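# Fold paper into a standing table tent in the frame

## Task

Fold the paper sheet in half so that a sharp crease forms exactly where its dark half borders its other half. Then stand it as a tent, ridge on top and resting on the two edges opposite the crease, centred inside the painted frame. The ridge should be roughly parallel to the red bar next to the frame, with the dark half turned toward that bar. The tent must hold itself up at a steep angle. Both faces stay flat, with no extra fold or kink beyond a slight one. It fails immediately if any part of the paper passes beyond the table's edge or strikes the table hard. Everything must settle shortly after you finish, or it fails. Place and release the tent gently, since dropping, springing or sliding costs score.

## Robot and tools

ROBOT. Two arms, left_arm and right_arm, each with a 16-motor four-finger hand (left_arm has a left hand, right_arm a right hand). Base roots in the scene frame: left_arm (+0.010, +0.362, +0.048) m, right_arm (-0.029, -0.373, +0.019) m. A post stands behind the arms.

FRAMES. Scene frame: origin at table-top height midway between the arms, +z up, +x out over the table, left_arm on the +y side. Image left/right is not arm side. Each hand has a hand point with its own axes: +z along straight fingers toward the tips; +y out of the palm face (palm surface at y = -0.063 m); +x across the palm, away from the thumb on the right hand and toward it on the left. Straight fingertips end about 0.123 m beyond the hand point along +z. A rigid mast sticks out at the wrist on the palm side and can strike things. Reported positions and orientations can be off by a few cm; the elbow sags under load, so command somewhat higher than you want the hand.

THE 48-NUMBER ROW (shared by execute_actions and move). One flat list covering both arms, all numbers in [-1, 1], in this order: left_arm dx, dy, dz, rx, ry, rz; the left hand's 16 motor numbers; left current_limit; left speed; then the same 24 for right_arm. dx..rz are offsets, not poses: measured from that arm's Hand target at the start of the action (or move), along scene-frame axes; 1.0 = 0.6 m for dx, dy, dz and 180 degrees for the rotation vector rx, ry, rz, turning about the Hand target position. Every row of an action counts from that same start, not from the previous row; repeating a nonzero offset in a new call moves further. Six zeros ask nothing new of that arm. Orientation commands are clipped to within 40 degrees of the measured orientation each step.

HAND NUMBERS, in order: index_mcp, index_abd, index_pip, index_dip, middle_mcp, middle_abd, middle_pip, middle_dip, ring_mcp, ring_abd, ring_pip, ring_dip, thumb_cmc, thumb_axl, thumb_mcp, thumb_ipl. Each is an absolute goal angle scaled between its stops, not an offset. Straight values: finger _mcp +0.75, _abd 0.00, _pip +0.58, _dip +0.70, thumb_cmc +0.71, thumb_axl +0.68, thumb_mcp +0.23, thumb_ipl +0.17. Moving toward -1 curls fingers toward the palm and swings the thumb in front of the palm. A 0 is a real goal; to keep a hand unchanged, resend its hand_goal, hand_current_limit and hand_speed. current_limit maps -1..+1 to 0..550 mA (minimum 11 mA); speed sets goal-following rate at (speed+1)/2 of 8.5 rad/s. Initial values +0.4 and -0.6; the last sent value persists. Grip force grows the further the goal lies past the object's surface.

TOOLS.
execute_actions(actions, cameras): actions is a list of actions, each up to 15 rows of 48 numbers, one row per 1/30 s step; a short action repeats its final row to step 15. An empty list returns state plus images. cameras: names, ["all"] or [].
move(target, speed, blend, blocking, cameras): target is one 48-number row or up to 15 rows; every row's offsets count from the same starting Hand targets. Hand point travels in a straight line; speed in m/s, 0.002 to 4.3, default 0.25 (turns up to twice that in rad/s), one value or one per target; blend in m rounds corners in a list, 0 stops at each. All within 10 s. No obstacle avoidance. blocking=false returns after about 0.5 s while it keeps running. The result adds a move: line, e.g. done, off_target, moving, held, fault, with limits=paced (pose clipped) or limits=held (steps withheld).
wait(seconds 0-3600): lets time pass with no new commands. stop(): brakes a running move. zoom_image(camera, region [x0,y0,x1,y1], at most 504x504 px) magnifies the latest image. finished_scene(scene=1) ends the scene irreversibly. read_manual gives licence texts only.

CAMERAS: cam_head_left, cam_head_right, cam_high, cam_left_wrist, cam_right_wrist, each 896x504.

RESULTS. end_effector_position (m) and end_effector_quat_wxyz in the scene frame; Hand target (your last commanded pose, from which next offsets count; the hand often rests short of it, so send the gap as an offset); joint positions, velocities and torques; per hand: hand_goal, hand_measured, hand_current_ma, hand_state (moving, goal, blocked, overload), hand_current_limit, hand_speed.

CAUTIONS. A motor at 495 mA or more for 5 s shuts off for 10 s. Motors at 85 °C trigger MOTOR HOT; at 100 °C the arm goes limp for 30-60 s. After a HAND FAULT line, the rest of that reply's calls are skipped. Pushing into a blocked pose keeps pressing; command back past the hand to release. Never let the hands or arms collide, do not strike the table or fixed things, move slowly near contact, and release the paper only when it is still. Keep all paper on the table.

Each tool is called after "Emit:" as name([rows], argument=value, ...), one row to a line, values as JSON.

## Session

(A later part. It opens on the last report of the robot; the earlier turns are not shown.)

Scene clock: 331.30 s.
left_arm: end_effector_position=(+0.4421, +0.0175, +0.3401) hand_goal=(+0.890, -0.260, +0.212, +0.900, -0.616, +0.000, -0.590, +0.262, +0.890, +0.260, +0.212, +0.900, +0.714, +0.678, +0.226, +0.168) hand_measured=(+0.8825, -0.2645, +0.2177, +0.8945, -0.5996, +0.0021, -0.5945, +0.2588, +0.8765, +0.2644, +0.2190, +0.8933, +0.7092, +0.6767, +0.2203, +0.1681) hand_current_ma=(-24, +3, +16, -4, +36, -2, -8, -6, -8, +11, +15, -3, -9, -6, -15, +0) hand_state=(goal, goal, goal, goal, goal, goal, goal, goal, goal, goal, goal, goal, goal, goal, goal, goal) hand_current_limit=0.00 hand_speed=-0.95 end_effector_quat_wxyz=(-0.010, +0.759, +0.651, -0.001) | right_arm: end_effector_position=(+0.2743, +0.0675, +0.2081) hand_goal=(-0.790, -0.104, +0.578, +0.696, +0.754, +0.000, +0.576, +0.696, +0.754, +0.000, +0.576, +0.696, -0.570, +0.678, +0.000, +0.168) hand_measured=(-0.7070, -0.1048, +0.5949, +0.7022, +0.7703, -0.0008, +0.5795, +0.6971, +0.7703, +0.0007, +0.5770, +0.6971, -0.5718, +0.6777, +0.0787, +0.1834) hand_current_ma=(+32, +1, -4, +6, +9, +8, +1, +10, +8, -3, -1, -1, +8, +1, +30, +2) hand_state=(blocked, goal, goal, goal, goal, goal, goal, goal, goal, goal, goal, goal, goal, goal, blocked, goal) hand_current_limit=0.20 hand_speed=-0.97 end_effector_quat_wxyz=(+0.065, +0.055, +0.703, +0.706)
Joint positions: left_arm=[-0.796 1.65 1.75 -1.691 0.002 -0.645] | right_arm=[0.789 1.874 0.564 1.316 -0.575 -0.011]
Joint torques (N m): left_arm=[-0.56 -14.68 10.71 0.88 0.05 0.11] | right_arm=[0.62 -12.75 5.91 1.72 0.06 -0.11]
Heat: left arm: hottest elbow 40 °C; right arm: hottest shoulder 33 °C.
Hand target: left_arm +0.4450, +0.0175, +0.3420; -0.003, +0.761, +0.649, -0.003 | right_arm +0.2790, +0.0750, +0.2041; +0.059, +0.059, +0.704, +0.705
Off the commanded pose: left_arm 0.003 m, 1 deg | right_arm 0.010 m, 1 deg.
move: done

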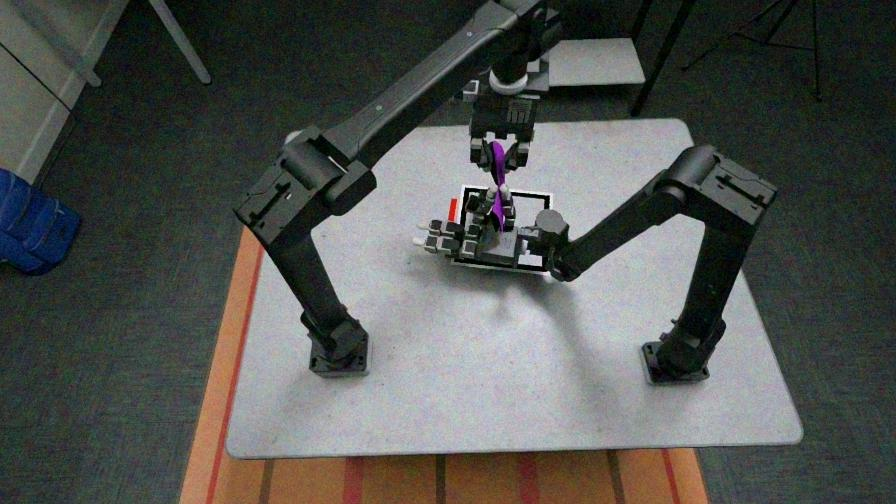

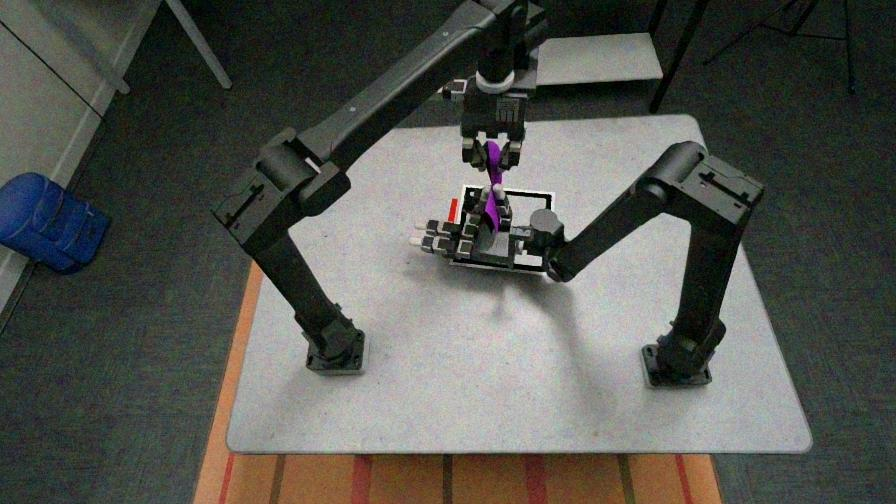

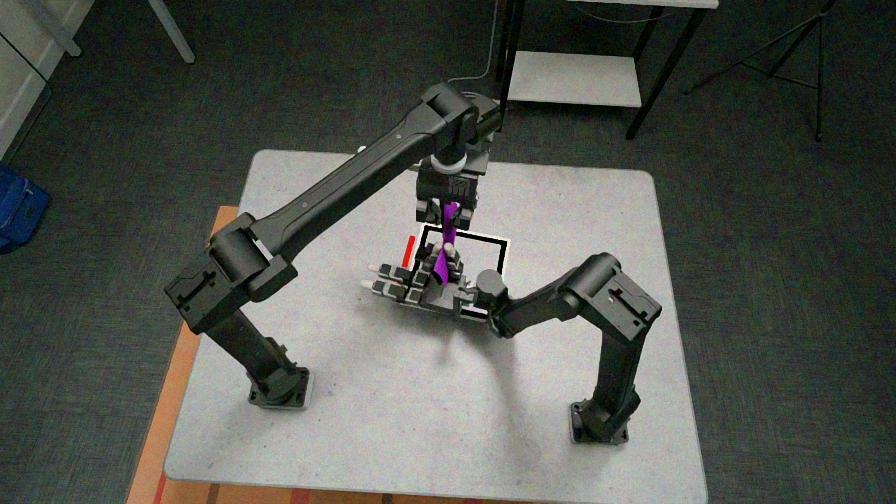

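Emit:
move(target=[0.000,0.000,0.0467,0,0,0,0.890,-0.20,0.212,0.899,-0.616,0,-0.591,0.261,0.890,0.20,0.212,0.899,0.714,0.678,0.226,0.168,0.0,-0.93,0,0,0,0,0,0,-0.79,-0.104,0.577,0.696,0.754,0,0.576,0.696,0.754,0,0.576,0.696,-0.571,0.678,0.0,0.168,0.2,-0.97], speed=0.04, cameras=["cam_head_left","cam_head_right","cam_high"])

Emit:
zoom_image(camera="cam_head_left", region=[478, 138, 528, 188])

Emit:
zoom_image(camera="cam_head_right", region=[472, 138, 522, 188])

Scene clock: 333.27 s.
left_arm: end_effector_position=(+0.4394, +0.0202, +0.3493) hand_goal=(+0.890, -0.200, +0.212, +0.900, -0.616, +0.000, -0.590, +0.262, +0.890, +0.200, +0.212, +0.900, +0.714, +0.678, +0.226, +0.168) hand_measured=(+0.8825, -0.2044, +0.2177, +0.8945, -0.5984, +0.0021, -0.5945, +0.2588, +0.8777, +0.2058, +0.2190, +0.8933, +0.7092, +0.6767, +0.2203, +0.1672) hand_current_ma=(-19, -2, +24, +5, +32, +1, -9, +3, -13, +14, +17, +0, +3, -11, -15, +5) hand_state=(goal, goal, goal, goal, goal, goal, goal, goal, goal, goal, goal, goal, goal, goal, goal, goal) hand_current_limit=0.00 hand_speed=-0.93 end_effector_quat_wxyz=(-0.003, +0.759, +0.651, -0.001) | right_arm: end_effector_position=(+0.2743, +0.0675, +0.2081) hand_goal=(-0.790, -0.104, +0.578, +0.696, +0.754, +0.000, +0.576, +0.696, +0.754, +0.000, +0.576, +0.696, -0.570, +0.678, +0.000, +0.168) hand_measured=(-0.7070, -0.1048, +0.5962, +0.7009, +0.7703, +0.0007, +0.5782, +0.6958, +0.7703, +0.0007, +0.5770, +0.6971, -0.5718, +0.6777, +0.0787, +0.1834) hand_current_ma=(+27, +1, -7, +7, +10, +4, +3, +6, +6, -4, -4, -3, +9, +1, +29, +0) hand_state=(blocked, goal, goal, goal, goal, goal, goal, goal, goal, goal, goal, goal, goal, goal, blocked, goal) hand_current_limit=0.20 hand_speed=-0.97 end_effector_quat_wxyz=(+0.065, +0.055, +0.703, +0.706)
Joint positions: left_arm=[-0.796 1.632 1.75 -1.694 0.002 -0.645] | right_arm=[0.789 1.874 0.564 1.316 -0.575 -0.011]
Joint torques (N m): left_arm=[-0.97 -14.62 14.54 0.27 -0.17 0.11] | right_arm=[0.79 -12.75 5.9 1.58 0.03 -0.1]
Heat: left arm: hottest elbow 40 °C; right arm: hottest shoulder 33 °C.
Hand target: left_arm +0.4450, +0.0175, +0.3700; -0.003, +0.761, +0.649, -0.003 | right_arm +0.2790, +0.0750, +0.2041; +0.059, +0.059, +0.704, +0.705
Off the commanded pose: left_arm 0.022 m, 0 deg | right_arm 0.010 m, 1 deg.
joint sent to its limit (left arm) — joint 4 (wrist pitch), lower limit. The joint targets still meet the commanded pose.
move: off_target (left_arm)

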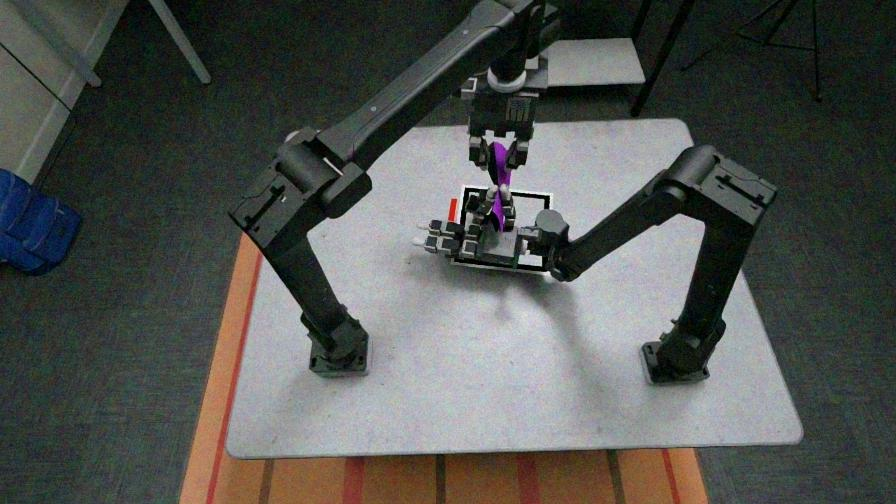

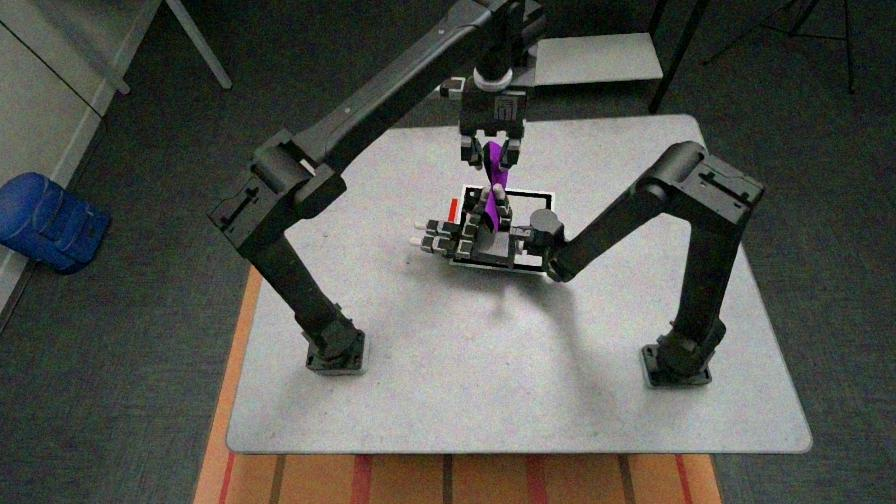

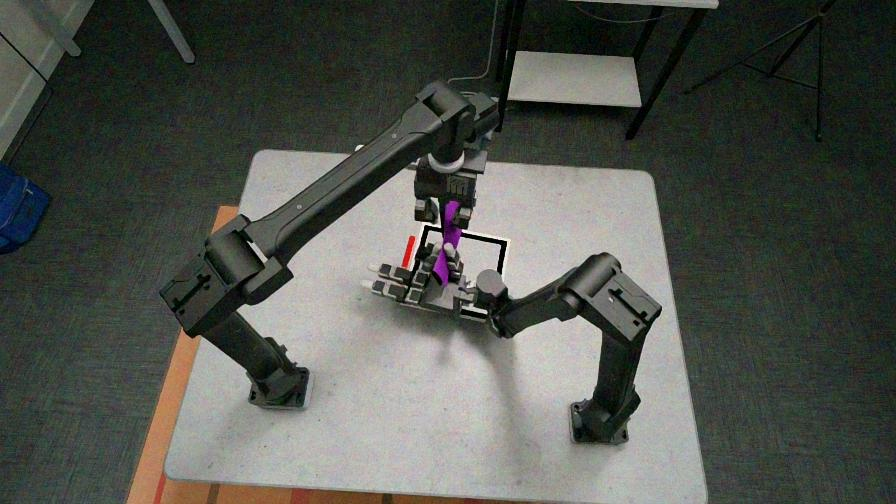

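Scaled by 10.080 from the camera's image (finer frame: 1280x720).

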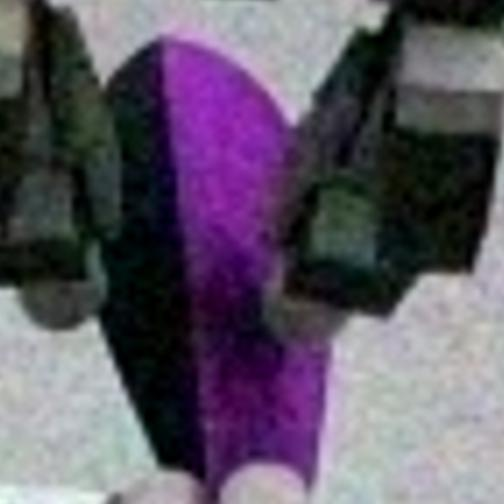

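Scaled by 10.080 from the camera's image (finer frame: 1280x720).

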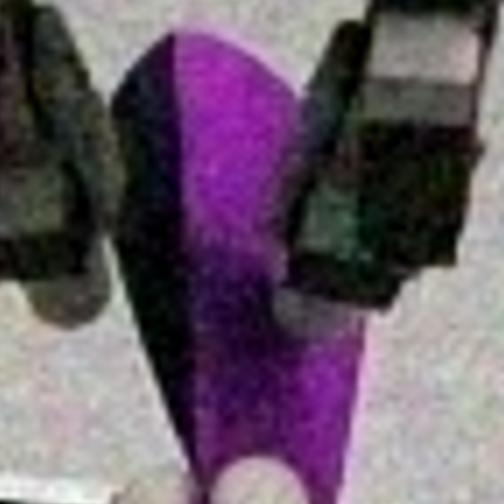

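Emit:
execute_actions([
  [[0,0,0,0,0,0,0.890,-0.34,0.212,0.899,-0.616,0,-0.591,0.261,0.890,0.34,0.212,0.899,0.714,0.678,0.226,0.168,0.0,-0.94,0,0,0,0,0,0,-0.79,-0.104,0.577,0.696,0.754,0,0.576,0.696,0.754,0,0.576,0.696,-0.571,0.678,0.0,0.168,0.2,-0.97]],
  [[0,0,0,0,0,0,0.890,-0.34,0.212,0.899,-0.616,0,-0.591,0.261,0.890,0.34,0.212,0.899,0.714,0.678,0.226,0.168,0.0,-0.94,0,0,0,0,0,0,-0.79,-0.104,0.577,0.696,0.754,0,0.576,0.696,0.754,0,0.576,0.696,-0.571,0.678,0.0,0.168,0.2,-0.97]],
  [[0,0,0,0,0,0,0.890,-0.42,0.212,0.899,-0.616,0,-0.591,0.261,0.890,0.42,0.212,0.899,0.714,0.678,0.226,0.168,0.0,-0.96,0,0,0,0,0,0,-0.79,-0.104,0.577,0.696,0.754,0,0.576,0.696,0.754,0,0.576,0.696,-0.571,0.678,0.0,0.168,0.2,-0.97]],
  [[0,0,0,0,0,0,0.890,-0.42,0.212,0.899,-0.616,0,-0.591,0.261,0.890,0.42,0.212,0.899,0.714,0.678,0.226,0.168,0.0,-0.96,0,0,0,0,0,0,-0.79,-0.104,0.577,0.696,0.754,0,0.576,0.696,0.754,0,0.576,0.696,-0.571,0.678,0.0,0.168,0.2,-0.97]],
], cameras=["cam_head_left","cam_head_right","cam_high"])

Emit:
zoom_image(camera="cam_head_left", region=[478, 138, 518, 178])

Emit:
zoom_image(camera="cam_head_right", region=[472, 138, 512, 178])

Emit:
zoom_image(camera="cam_high", region=[416, 190, 486, 260])

Scene clock: 337.43 s.
left_arm: end_effector_position=(+0.4394, +0.0202, +0.3493) hand_goal=(+0.890, -0.420, +0.212, +0.900, -0.616, +0.000, -0.590, +0.262, +0.890, +0.420, +0.212, +0.900, +0.714, +0.678, +0.226, +0.168) hand_measured=(+0.8825, -0.3876, +0.2138, +0.8945, -0.5984, +0.0036, -0.5945, +0.2588, +0.8777, +0.3816, +0.2190, +0.8945, +0.7079, +0.6777, +0.2203, +0.1672) hand_current_ma=(-10, +41, +4, -7, +28, +1, -6, -9, -13, -36, +6, +11, -3, +0, -26, +6) hand_state=(goal, blocked, goal, goal, goal, goal, goal, goal, goal, blocked, goal, goal, goal, goal, goal, goal) hand_current_limit=0.00 hand_speed=-0.96 end_effector_quat_wxyz=(-0.003, +0.759, +0.651, -0.001) | right_arm: end_effector_position=(+0.2743, +0.0675, +0.2081) hand_goal=(-0.790, -0.104, +0.578, +0.696, +0.754, +0.000, +0.576, +0.696, +0.754, +0.000, +0.576, +0.696, -0.570, +0.678, +0.000, +0.168) hand_measured=(-0.7070, -0.1048, +0.5975, +0.7022, +0.7703, -0.0008, +0.5782, +0.6958, +0.7703, +0.0007, +0.5770, +0.6971, -0.5718, +0.6777, +0.0777, +0.1834) hand_current_ma=(+29, +4, -6, +1, +9, +6, +5, +7, +2, -8, -3, -1, +7, +0, +26, -2) hand_state=(blocked, goal, goal, goal, goal, goal, goal, goal, goal, goal, goal, goal, goal, goal, blocked, goal) hand_current_limit=0.20 hand_speed=-0.97 end_effector_quat_wxyz=(+0.065, +0.055, +0.703, +0.706)
Joint positions: left_arm=[-0.796 1.632 1.75 -1.694 0.002 -0.645] | right_arm=[0.789 1.874 0.564 1.316 -0.575 -0.011]
Joint torques (N m): left_arm=[-0.97 -14.56 14.54 0.25 -0.18 0.11] | right_arm=[0.79 -12.45 6.08 1.61 0.07 -0.12]
Heat: left arm: hottest elbow 41 °C; right arm: hottest shoulder 33 °C.
Hand target: left_arm +0.4450, +0.0175, +0.3700; -0.003, +0.761, +0.649, -0.003 | right_arm +0.2790, +0.0750, +0.2041; +0.059, +0.059, +0.704, +0.705
Off the commanded pose: left_arm 0.022 m, 0 deg | right_arm 0.010 m, 1 deg.
joint sent to its limit (left arm) — joint 4 (wrist pitch), lower limit. The joint targets still meet the commanded pose.
Step readings (end_effector_position of left_arm | right_arm):
0: (+0.4394, +0.0202, +0.3493) | (+0.2743, +0.0675, +0.2081)
1: (+0.4394, +0.0202, +0.3493) | (+0.2743, +0.0675, +0.2081)
2: (+0.4394, +0.0202, +0.3493) | (+0.2743, +0.0675, +0.2081)
4: (+0.4394, +0.0202, +0.3493) | (+0.2743, +0.0675, +0.2081)
8: (+0.4394, +0.0202, +0.3493) | (+0.2743, +0.0675, +0.2081)
15: (+0.4394, +0.0202, +0.3493) | (+0.2743, +0.0675, +0.2081)
16: (+0.4394, +0.0202, +0.3493) | (+0.2743, +0.0675, +0.2081)
17: (+0.4394, +0.0202, +0.3493) | (+0.2743, +0.0675, +0.2081)
19: (+0.4394, +0.0202, +0.3493) | (+0.2743, +0.0675, +0.2081)
23: (+0.4394, +0.0202, +0.3493) | (+0.2743, +0.0675, +0.2081)
30: (+0.4394, +0.0202, +0.3493) | (+0.2743, +0.0675, +0.2081)
31: (+0.4394, +0.0202, +0.3493) | (+0.2743, +0.0675, +0.2081)
32: (+0.4394, +0.0202, +0.3493) | (+0.2743, +0.0675, +0.2081)
34: (+0.4394, +0.0202, +0.3493) | (+0.2743, +0.0675, +0.2081)
38: (+0.4394, +0.0202, +0.3493) | (+0.2743, +0.0675, +0.2081)
45: (+0.4394, +0.0202, +0.3493) | (+0.2743, +0.0675, +0.2081)
46: (+0.4394, +0.0202, +0.3493) | (+0.2743, +0.0675, +0.2081)
47: (+0.4394, +0.0202, +0.3493) | (+0.2743, +0.0675, +0.2081)
49: (+0.4394, +0.0202, +0.3493) | (+0.2743, +0.0675, +0.2081)
53: (+0.4394, +0.0202, +0.3493) | (+0.2743, +0.0675, +0.2081)
60: (+0.4394, +0.0202, +0.3493) | (+0.2743, +0.0675, +0.2081)

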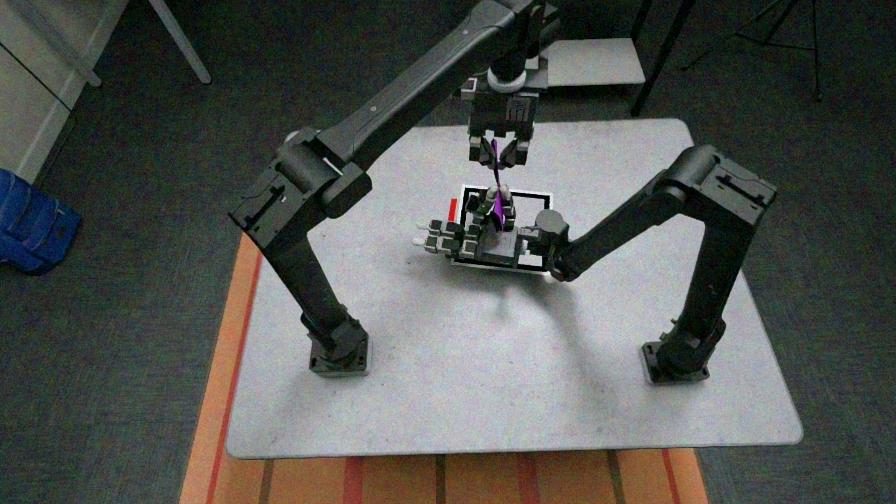

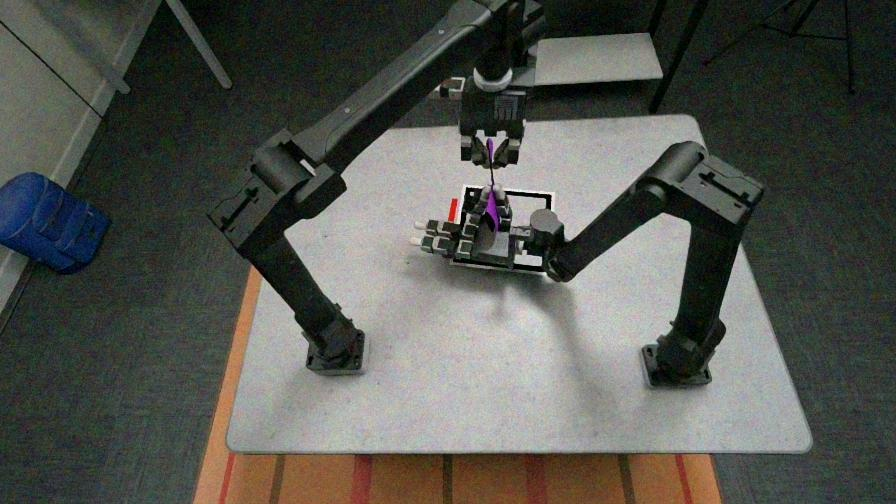

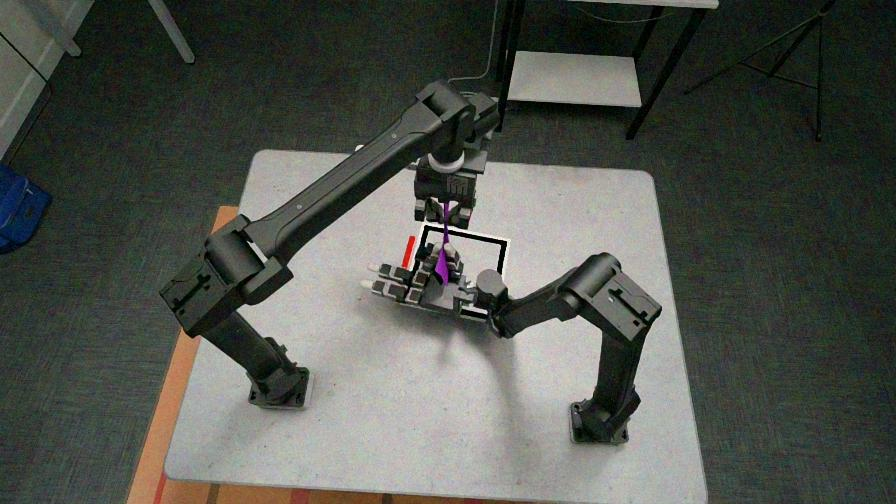

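Scaled by 12.600 from the camera's image (finer frame: 1280x720).

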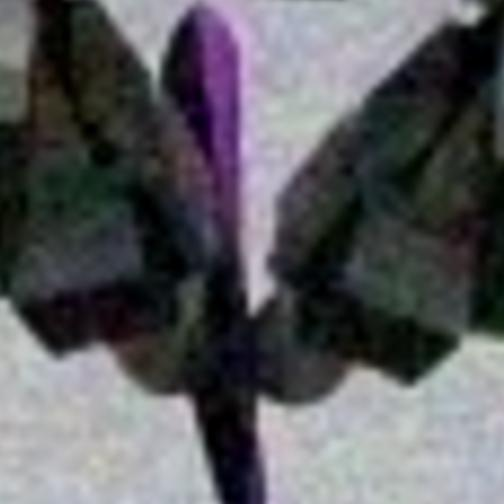

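Scaled by 12.600 from the camera's image (finer frame: 1280x720).

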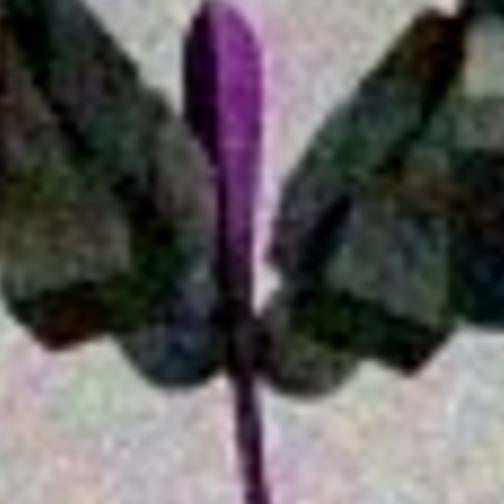

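Scaled by 7.200 from the camera's image (finer frame: 1280x720).

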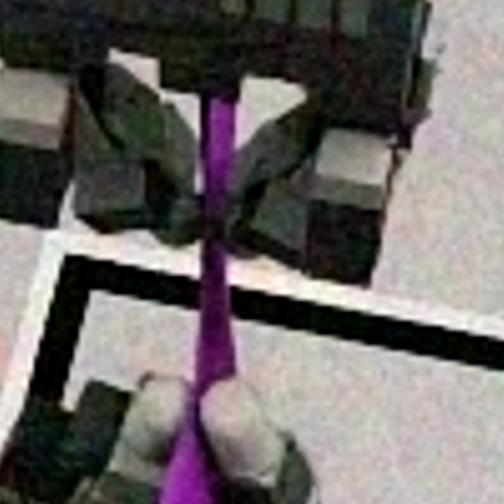

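Emit:
execute_actions([
  [[0,0,0,0,0,0,0.890,-0.50,0.212,0.899,-0.616,0,-0.591,0.261,0.890,0.50,0.212,0.899,0.714,0.678,0.226,0.168,0.0,-0.96,0,0,0,0,0,0,-0.79,-0.104,0.577,0.696,0.754,0,0.576,0.696,0.754,0,0.576,0.696,-0.571,0.678,0.0,0.168,0.2,-0.97]],
  [[0,0,0,0,0,0,0.890,-0.54,0.212,0.899,-0.616,0,-0.591,0.261,0.890,0.54,0.212,0.899,0.714,0.678,0.226,0.168,0.2,-0.96,0,0,0,0,0,0,-0.79,-0.104,0.577,0.696,0.754,0,0.576,0.696,0.754,0,0.576,0.696,-0.571,0.678,0.0,0.168,0.2,-0.97]],
], cameras=["cam_head_left","cam_head_right","cam_high"])

Emit:
zoom_image(camera="cam_head_left", region=[478, 138, 518, 178])

Emit:
zoom_image(camera="cam_head_right", region=[472, 138, 512, 178])

Emit:
zoom_image(camera="cam_head_left", region=[470, 160, 530, 220])

Scene clock: 339.57 s.
left_arm: end_effector_position=(+0.4394, +0.0202, +0.3493) hand_goal=(+0.890, -0.540, +0.212, +0.900, -0.616, +0.000, -0.590, +0.262, +0.890, +0.540, +0.212, +0.900, +0.714, +0.678, +0.226, +0.168) hand_measured=(+0.8825, -0.4037, +0.2113, +0.8945, -0.5984, +0.0021, -0.5932, +0.2588, +0.8813, +0.3933, +0.2113, +0.8945, +0.7092, +0.6767, +0.2203, +0.1672) hand_current_ma=(-20, +170, +8, +11, +32, -7, -3, -22, -6, -178, +10, +3, -10, -13, -13, +0) hand_state=(goal, blocked, goal, goal, goal, goal, goal, goal, goal, blocked, goal, goal, goal, goal, goal, goal) hand_current_limit=0.20 hand_speed=-0.96 end_effector_quat_wxyz=(-0.003, +0.759, +0.651, -0.001) | right_arm: end_effector_position=(+0.2743, +0.0675, +0.2081) hand_goal=(-0.790, -0.104, +0.578, +0.696, +0.754, +0.000, +0.576, +0.696, +0.754, +0.000, +0.576, +0.696, -0.570, +0.678, +0.000, +0.168) hand_measured=(-0.7070, -0.1048, +0.5975, +0.7034, +0.7703, +0.0007, +0.5782, +0.6958, +0.7703, +0.0007, +0.5770, +0.6971, -0.5718, +0.6777, +0.0777, +0.1834) hand_current_ma=(+31, -1, -7, +4, +10, +4, +2, +12, +6, -5, -3, -1, +7, +2, +32, +0) hand_state=(blocked, goal, goal, goal, goal, goal, goal, goal, goal, goal, goal, goal, goal, goal, blocked, goal) hand_current_limit=0.20 hand_speed=-0.97 end_effector_quat_wxyz=(+0.065, +0.055, +0.703, +0.706)
Joint positions: left_arm=[-0.796 1.632 1.75 -1.694 0.002 -0.645] | right_arm=[0.789 1.874 0.564 1.316 -0.575 -0.011]
Joint torques (N m): left_arm=[-1.03 -14.56 14.54 0.27 -0.18 0.11] | right_arm=[0.62 -12.98 6.06 1.61 0.08 -0.14]
Heat: left arm: hottest elbow 42 °C; right arm: hottest shoulder 33 °C.
Hand target: left_arm +0.4450, +0.0175, +0.3700; -0.003, +0.761, +0.649, -0.003 | right_arm +0.2790, +0.0750, +0.2041; +0.059, +0.059, +0.704, +0.705
Off the commanded pose: left_arm 0.022 m, 0 deg | right_arm 0.010 m, 1 deg.
joint sent to its limit (left arm) — joint 4 (wrist pitch), lower limit. The joint targets still meet the commanded pose.
Step readings (end_effector_position of left_arm | right_arm):
0: (+0.4394, +0.0202, +0.3493) | (+0.2743, +0.0675, +0.2081)
1: (+0.4394, +0.0202, +0.3493) | (+0.2743, +0.0675, +0.2081)
2: (+0.4394, +0.0202, +0.3493) | (+0.2743, +0.0675, +0.2081)
4: (+0.4394, +0.0202, +0.3493) | (+0.2743, +0.0675, +0.2081)
8: (+0.4394, +0.0202, +0.3493) | (+0.2743, +0.0675, +0.2081)
15: (+0.4394, +0.0202, +0.3493) | (+0.2743, +0.0675, +0.2081)
16: (+0.4394, +0.0202, +0.3493) | (+0.2743, +0.0675, +0.2081)
17: (+0.4394, +0.0202, +0.3493) | (+0.2743, +0.0675, +0.2081)
19: (+0.4394, +0.0202, +0.3493) | (+0.2743, +0.0675, +0.2081)
23: (+0.4394, +0.0202, +0.3493) | (+0.2743, +0.0675, +0.2081)
30: (+0.4394, +0.0202, +0.3493) | (+0.2743, +0.0675, +0.2081)

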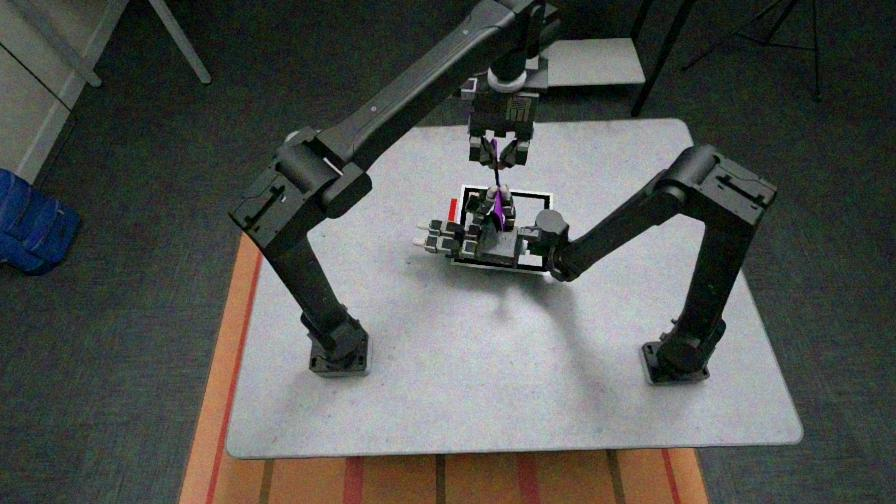

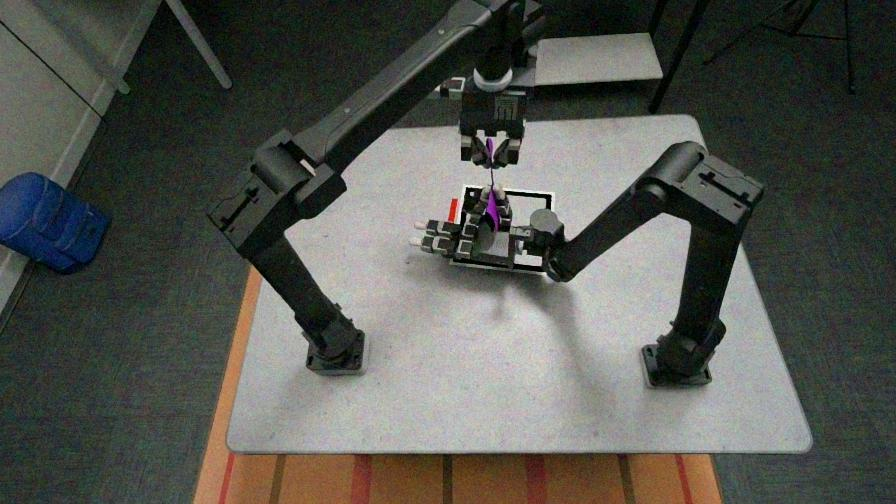

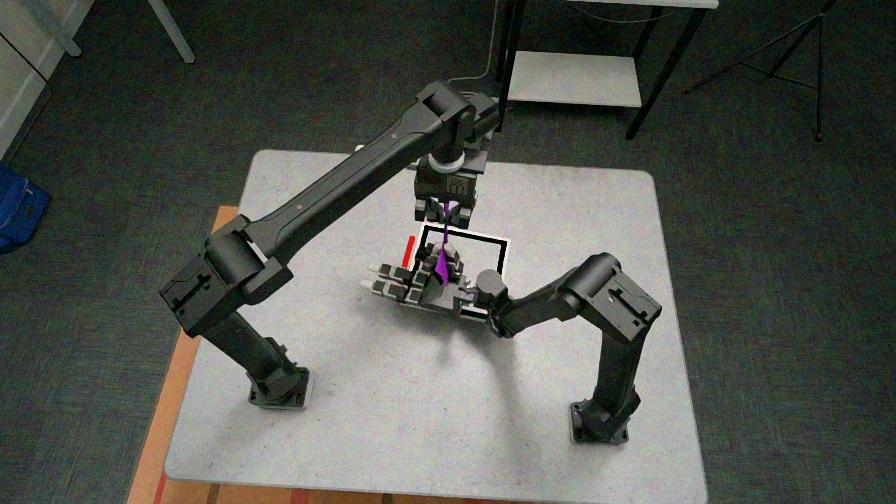

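Scaled by 12.600 from the camera's image (finer frame: 1280x720).

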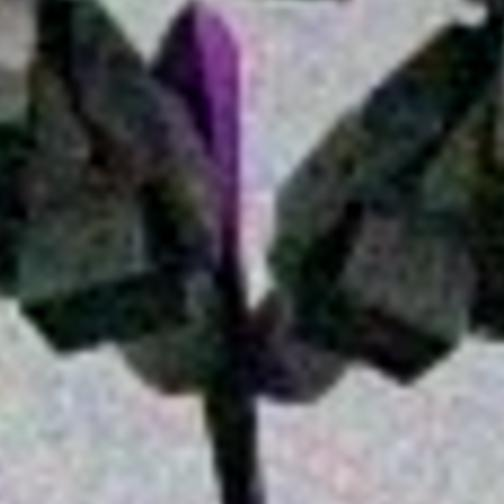

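Scaled by 12.600 from the camera's image (finer frame: 1280x720).

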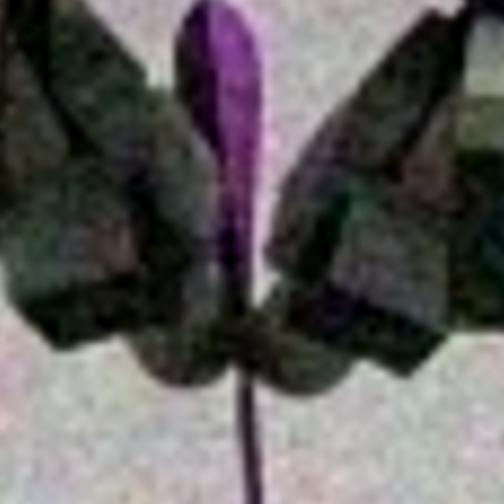

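Scaled by 8.400 from the camera's image (finer frame: 1280x720).

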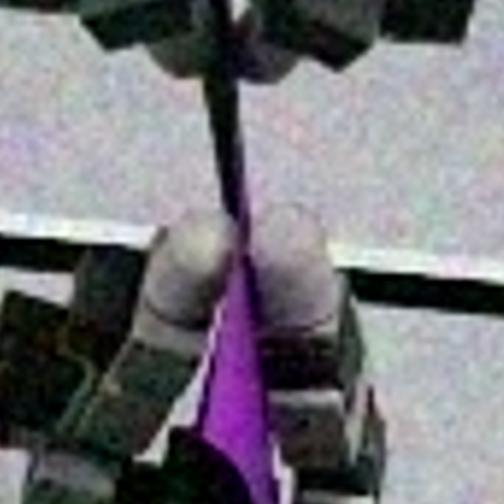

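Emit:
execute_actions([
  [[0,0,0,0,0,0,0.890,-0.54,0.212,0.899,-0.616,0,-0.591,0.261,0.890,0.54,0.212,0.899,0.714,0.678,0.226,0.168,0.2,-0.96,0,0,0,0,0,0,-0.66,-0.104,0.577,0.696,0.754,0,0.576,0.696,0.754,0,0.576,0.696,-0.571,0.678,0.12,0.168,0.2,-0.97]],
  [[0,0,0,0,0,0,0.890,-0.54,0.212,0.899,-0.616,0,-0.591,0.261,0.890,0.54,0.212,0.899,0.714,0.678,0.226,0.168,0.2,-0.96,0,0,0,0,0,0,-0.50,-0.104,0.577,0.696,0.754,0,0.576,0.696,0.754,0,0.576,0.696,-0.571,0.678,0.22,0.168,0.2,-0.94]],
  [[0,0,0,0,0,0,0.890,-0.54,0.212,0.899,-0.616,0,-0.591,0.261,0.890,0.54,0.212,0.899,0.714,0.678,0.226,0.168,0.2,-0.96,0,0,0,0,0,0,-0.50,-0.104,0.577,0.696,0.754,0,0.576,0.696,0.754,0,0.576,0.696,-0.571,0.678,0.22,0.168,0.2,-0.94]],
], cameras=["cam_head_left","cam_head_right","cam_high","cam_right_wrist","cam_left_wrist"])

Emit:
zoom_image(camera="cam_head_left", region=[465, 150, 535, 220])

Emit:
zoom_image(camera="cam_high", region=[406, 206, 486, 286])

Scene clock: 342.40 s.
left_arm: end_effector_position=(+0.4394, +0.0202, +0.3493) hand_goal=(+0.890, -0.540, +0.212, +0.900, -0.616, +0.000, -0.590, +0.262, +0.890, +0.540, +0.212, +0.900, +0.714, +0.678, +0.226, +0.168) hand_measured=(+0.8825, -0.4037, +0.2113, +0.8945, -0.5984, +0.0021, -0.5945, +0.2575, +0.8813, +0.3933, +0.2113, +0.8933, +0.7092, +0.6767, +0.2203, +0.1672) hand_current_ma=(-22, +181, +11, +0, +30, +3, -11, -9, -6, -175, +1, -2, +0, -4, -18, -5) hand_state=(goal, blocked, goal, goal, goal, goal, goal, goal, goal, blocked, goal, goal, goal, goal, goal, goal) hand_current_limit=0.20 hand_speed=-0.96 end_effector_quat_wxyz=(-0.003, +0.759, +0.651, -0.001) | right_arm: end_effector_position=(+0.2743, +0.0675, +0.2081) hand_goal=(-0.500, -0.104, +0.578, +0.696, +0.754, +0.000, +0.576, +0.696, +0.754, +0.000, +0.576, +0.696, -0.570, +0.678, +0.220, +0.168) hand_measured=(-0.5007, -0.1063, +0.5872, +0.7022, +0.7703, -0.0008, +0.5795, +0.6958, +0.7703, +0.0007, +0.5770, +0.6971, -0.5667, +0.6777, +0.2153, +0.1662) hand_current_ma=(+5, -1, -5, +3, +6, +2, +5, +7, +7, -4, -4, -4, +7, -2, -1, -5) hand_state=(goal, goal, goal, goal, goal, goal, goal, goal, goal, goal, goal, goal, goal, goal, goal, goal) hand_current_limit=0.20 hand_speed=-0.94 end_effector_quat_wxyz=(+0.065, +0.055, +0.703, +0.706)
Joint positions: left_arm=[-0.796 1.632 1.75 -1.694 0.002 -0.645] | right_arm=[0.789 1.874 0.564 1.316 -0.575 -0.011]
Joint torques (N m): left_arm=[-0.97 -14.56 14.56 0.27 -0.17 0.11] | right_arm=[0.85 -12.75 5.89 1.66 0.07 -0.11]
Heat: left arm: hottest elbow 42 °C; right arm: hottest shoulder 33 °C.
Hand target: left_arm +0.4450, +0.0175, +0.3700; -0.003, +0.761, +0.649, -0.003 | right_arm +0.2790, +0.0750, +0.2041; +0.059, +0.059, +0.704, +0.705
Off the commanded pose: left_arm 0.022 m, 0 deg | right_arm 0.010 m, 1 deg.
joint sent to its limit (left arm) — joint 4 (wrist pitch), lower limit. The joint targets still meet the commanded pose.
Step readings (end_effector_position of left_arm | right_arm):
0: (+0.4394, +0.0202, +0.3493) | (+0.2743, +0.0675, +0.2081)
1: (+0.4394, +0.0202, +0.3493) | (+0.2743, +0.0675, +0.2081)
2: (+0.4394, +0.0202, +0.3493) | (+0.2743, +0.0675, +0.2081)
4: (+0.4394, +0.0202, +0.3493) | (+0.2743, +0.0675, +0.2081)
8: (+0.4394, +0.0202, +0.3493) | (+0.2743, +0.0675, +0.2081)
15: (+0.4394, +0.0202, +0.3493) | (+0.2743, +0.0675, +0.2081)
16: (+0.4394, +0.0202, +0.3493) | (+0.2743, +0.0675, +0.2081)
17: (+0.4394, +0.0202, +0.3493) | (+0.2743, +0.0675, +0.2081)
19: (+0.4394, +0.0202, +0.3493) | (+0.2743, +0.0675, +0.2081)
23: (+0.4394, +0.0202, +0.3493) | (+0.2743, +0.0675, +0.2081)
30: (+0.4394, +0.0202, +0.3493) | (+0.2743, +0.0675, +0.2081)
31: (+0.4394, +0.0202, +0.3493) | (+0.2743, +0.0675, +0.2081)
32: (+0.4394, +0.0202, +0.3493) | (+0.2743, +0.0675, +0.2081)
34: (+0.4394, +0.0202, +0.3493) | (+0.2743, +0.0675, +0.2081)
38: (+0.4394, +0.0202, +0.3493) | (+0.2743, +0.0675, +0.2081)
45: (+0.4394, +0.0202, +0.3493) | (+0.2743, +0.0675, +0.2081)
cam_left_wrist: T_world_to_cam=[[-0.73065, -0.68028, -0.05798, 0.32943], [-0.52897, 0.51035, 0.67804, -0.05365], [-0.43167, 0.52608, -0.73273, 0.55999]] pos_world=[0.45405, -0.04311, 0.4658]
cam_right_wrist: T_world_to_cam=[[0.74179, -0.06783, 0.66719, -0.2973], [0.34854, -0.81097, -0.46995, 0.00801], [0.57295, 0.58115, -0.57793, 0.04526]] pos_world=[0.19181, -0.03998, 0.22828]

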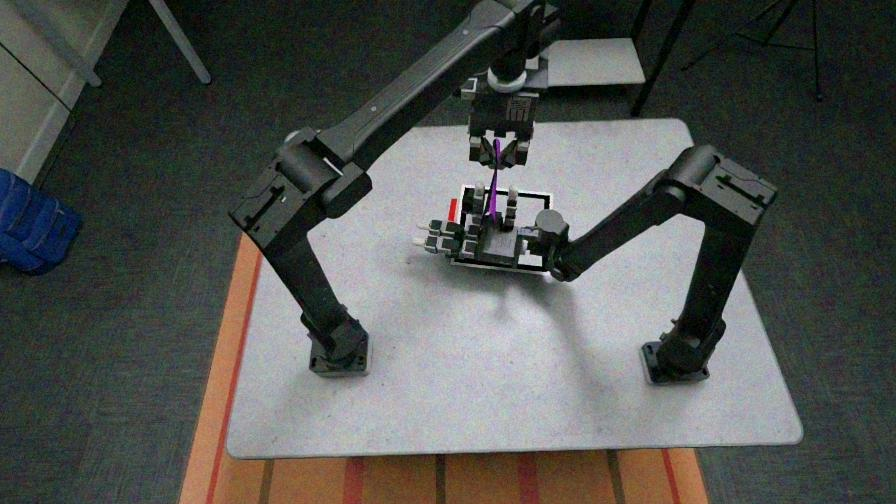

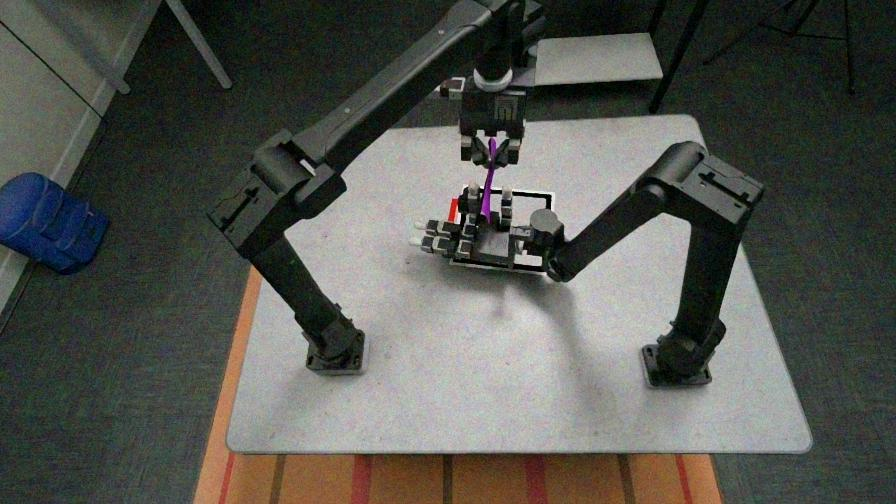

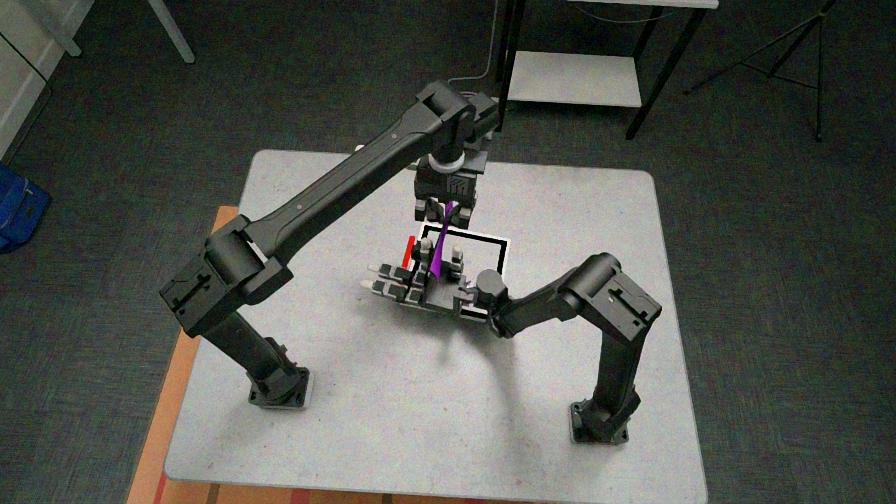

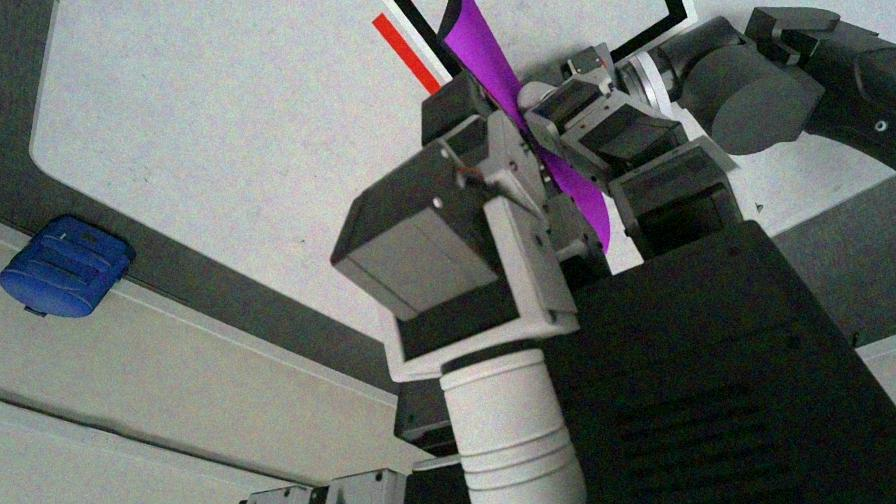

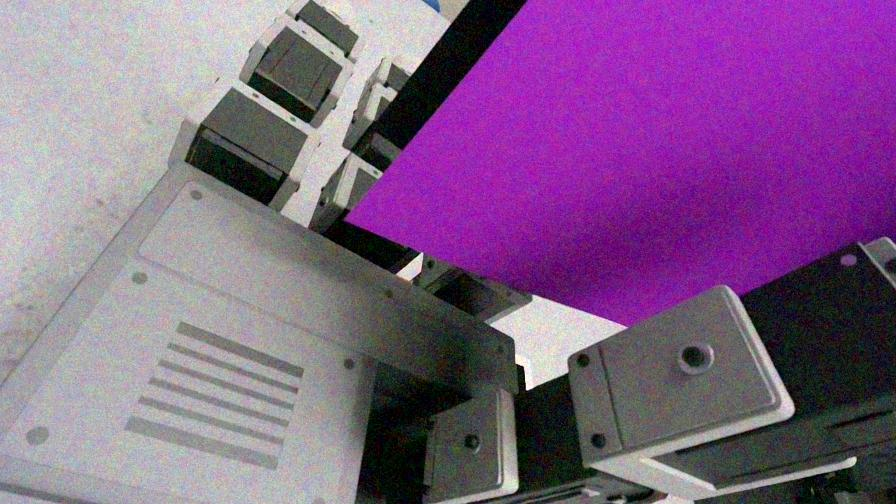

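Scaled by 7.200 from the camera's image (finer frame: 1280x720).

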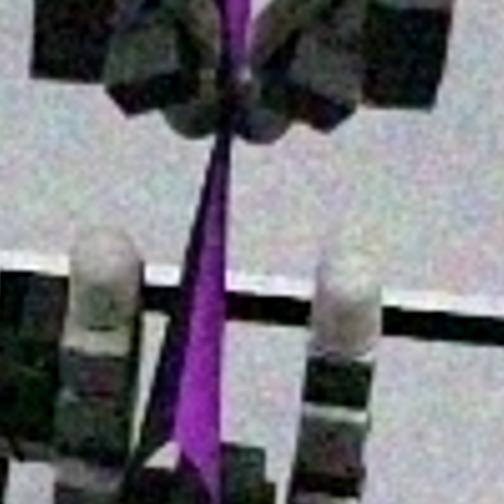

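Scaled by 6.300 from the camera's image (finer frame: 1280x720).

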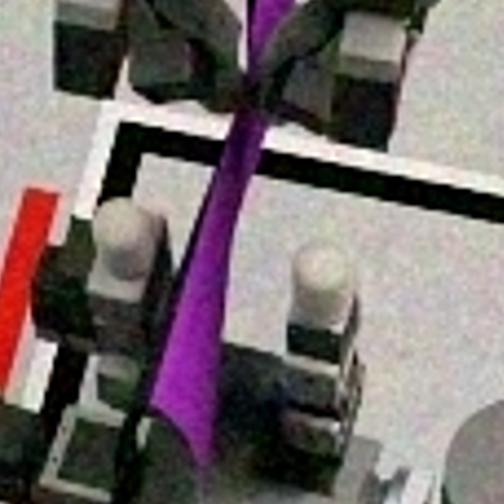

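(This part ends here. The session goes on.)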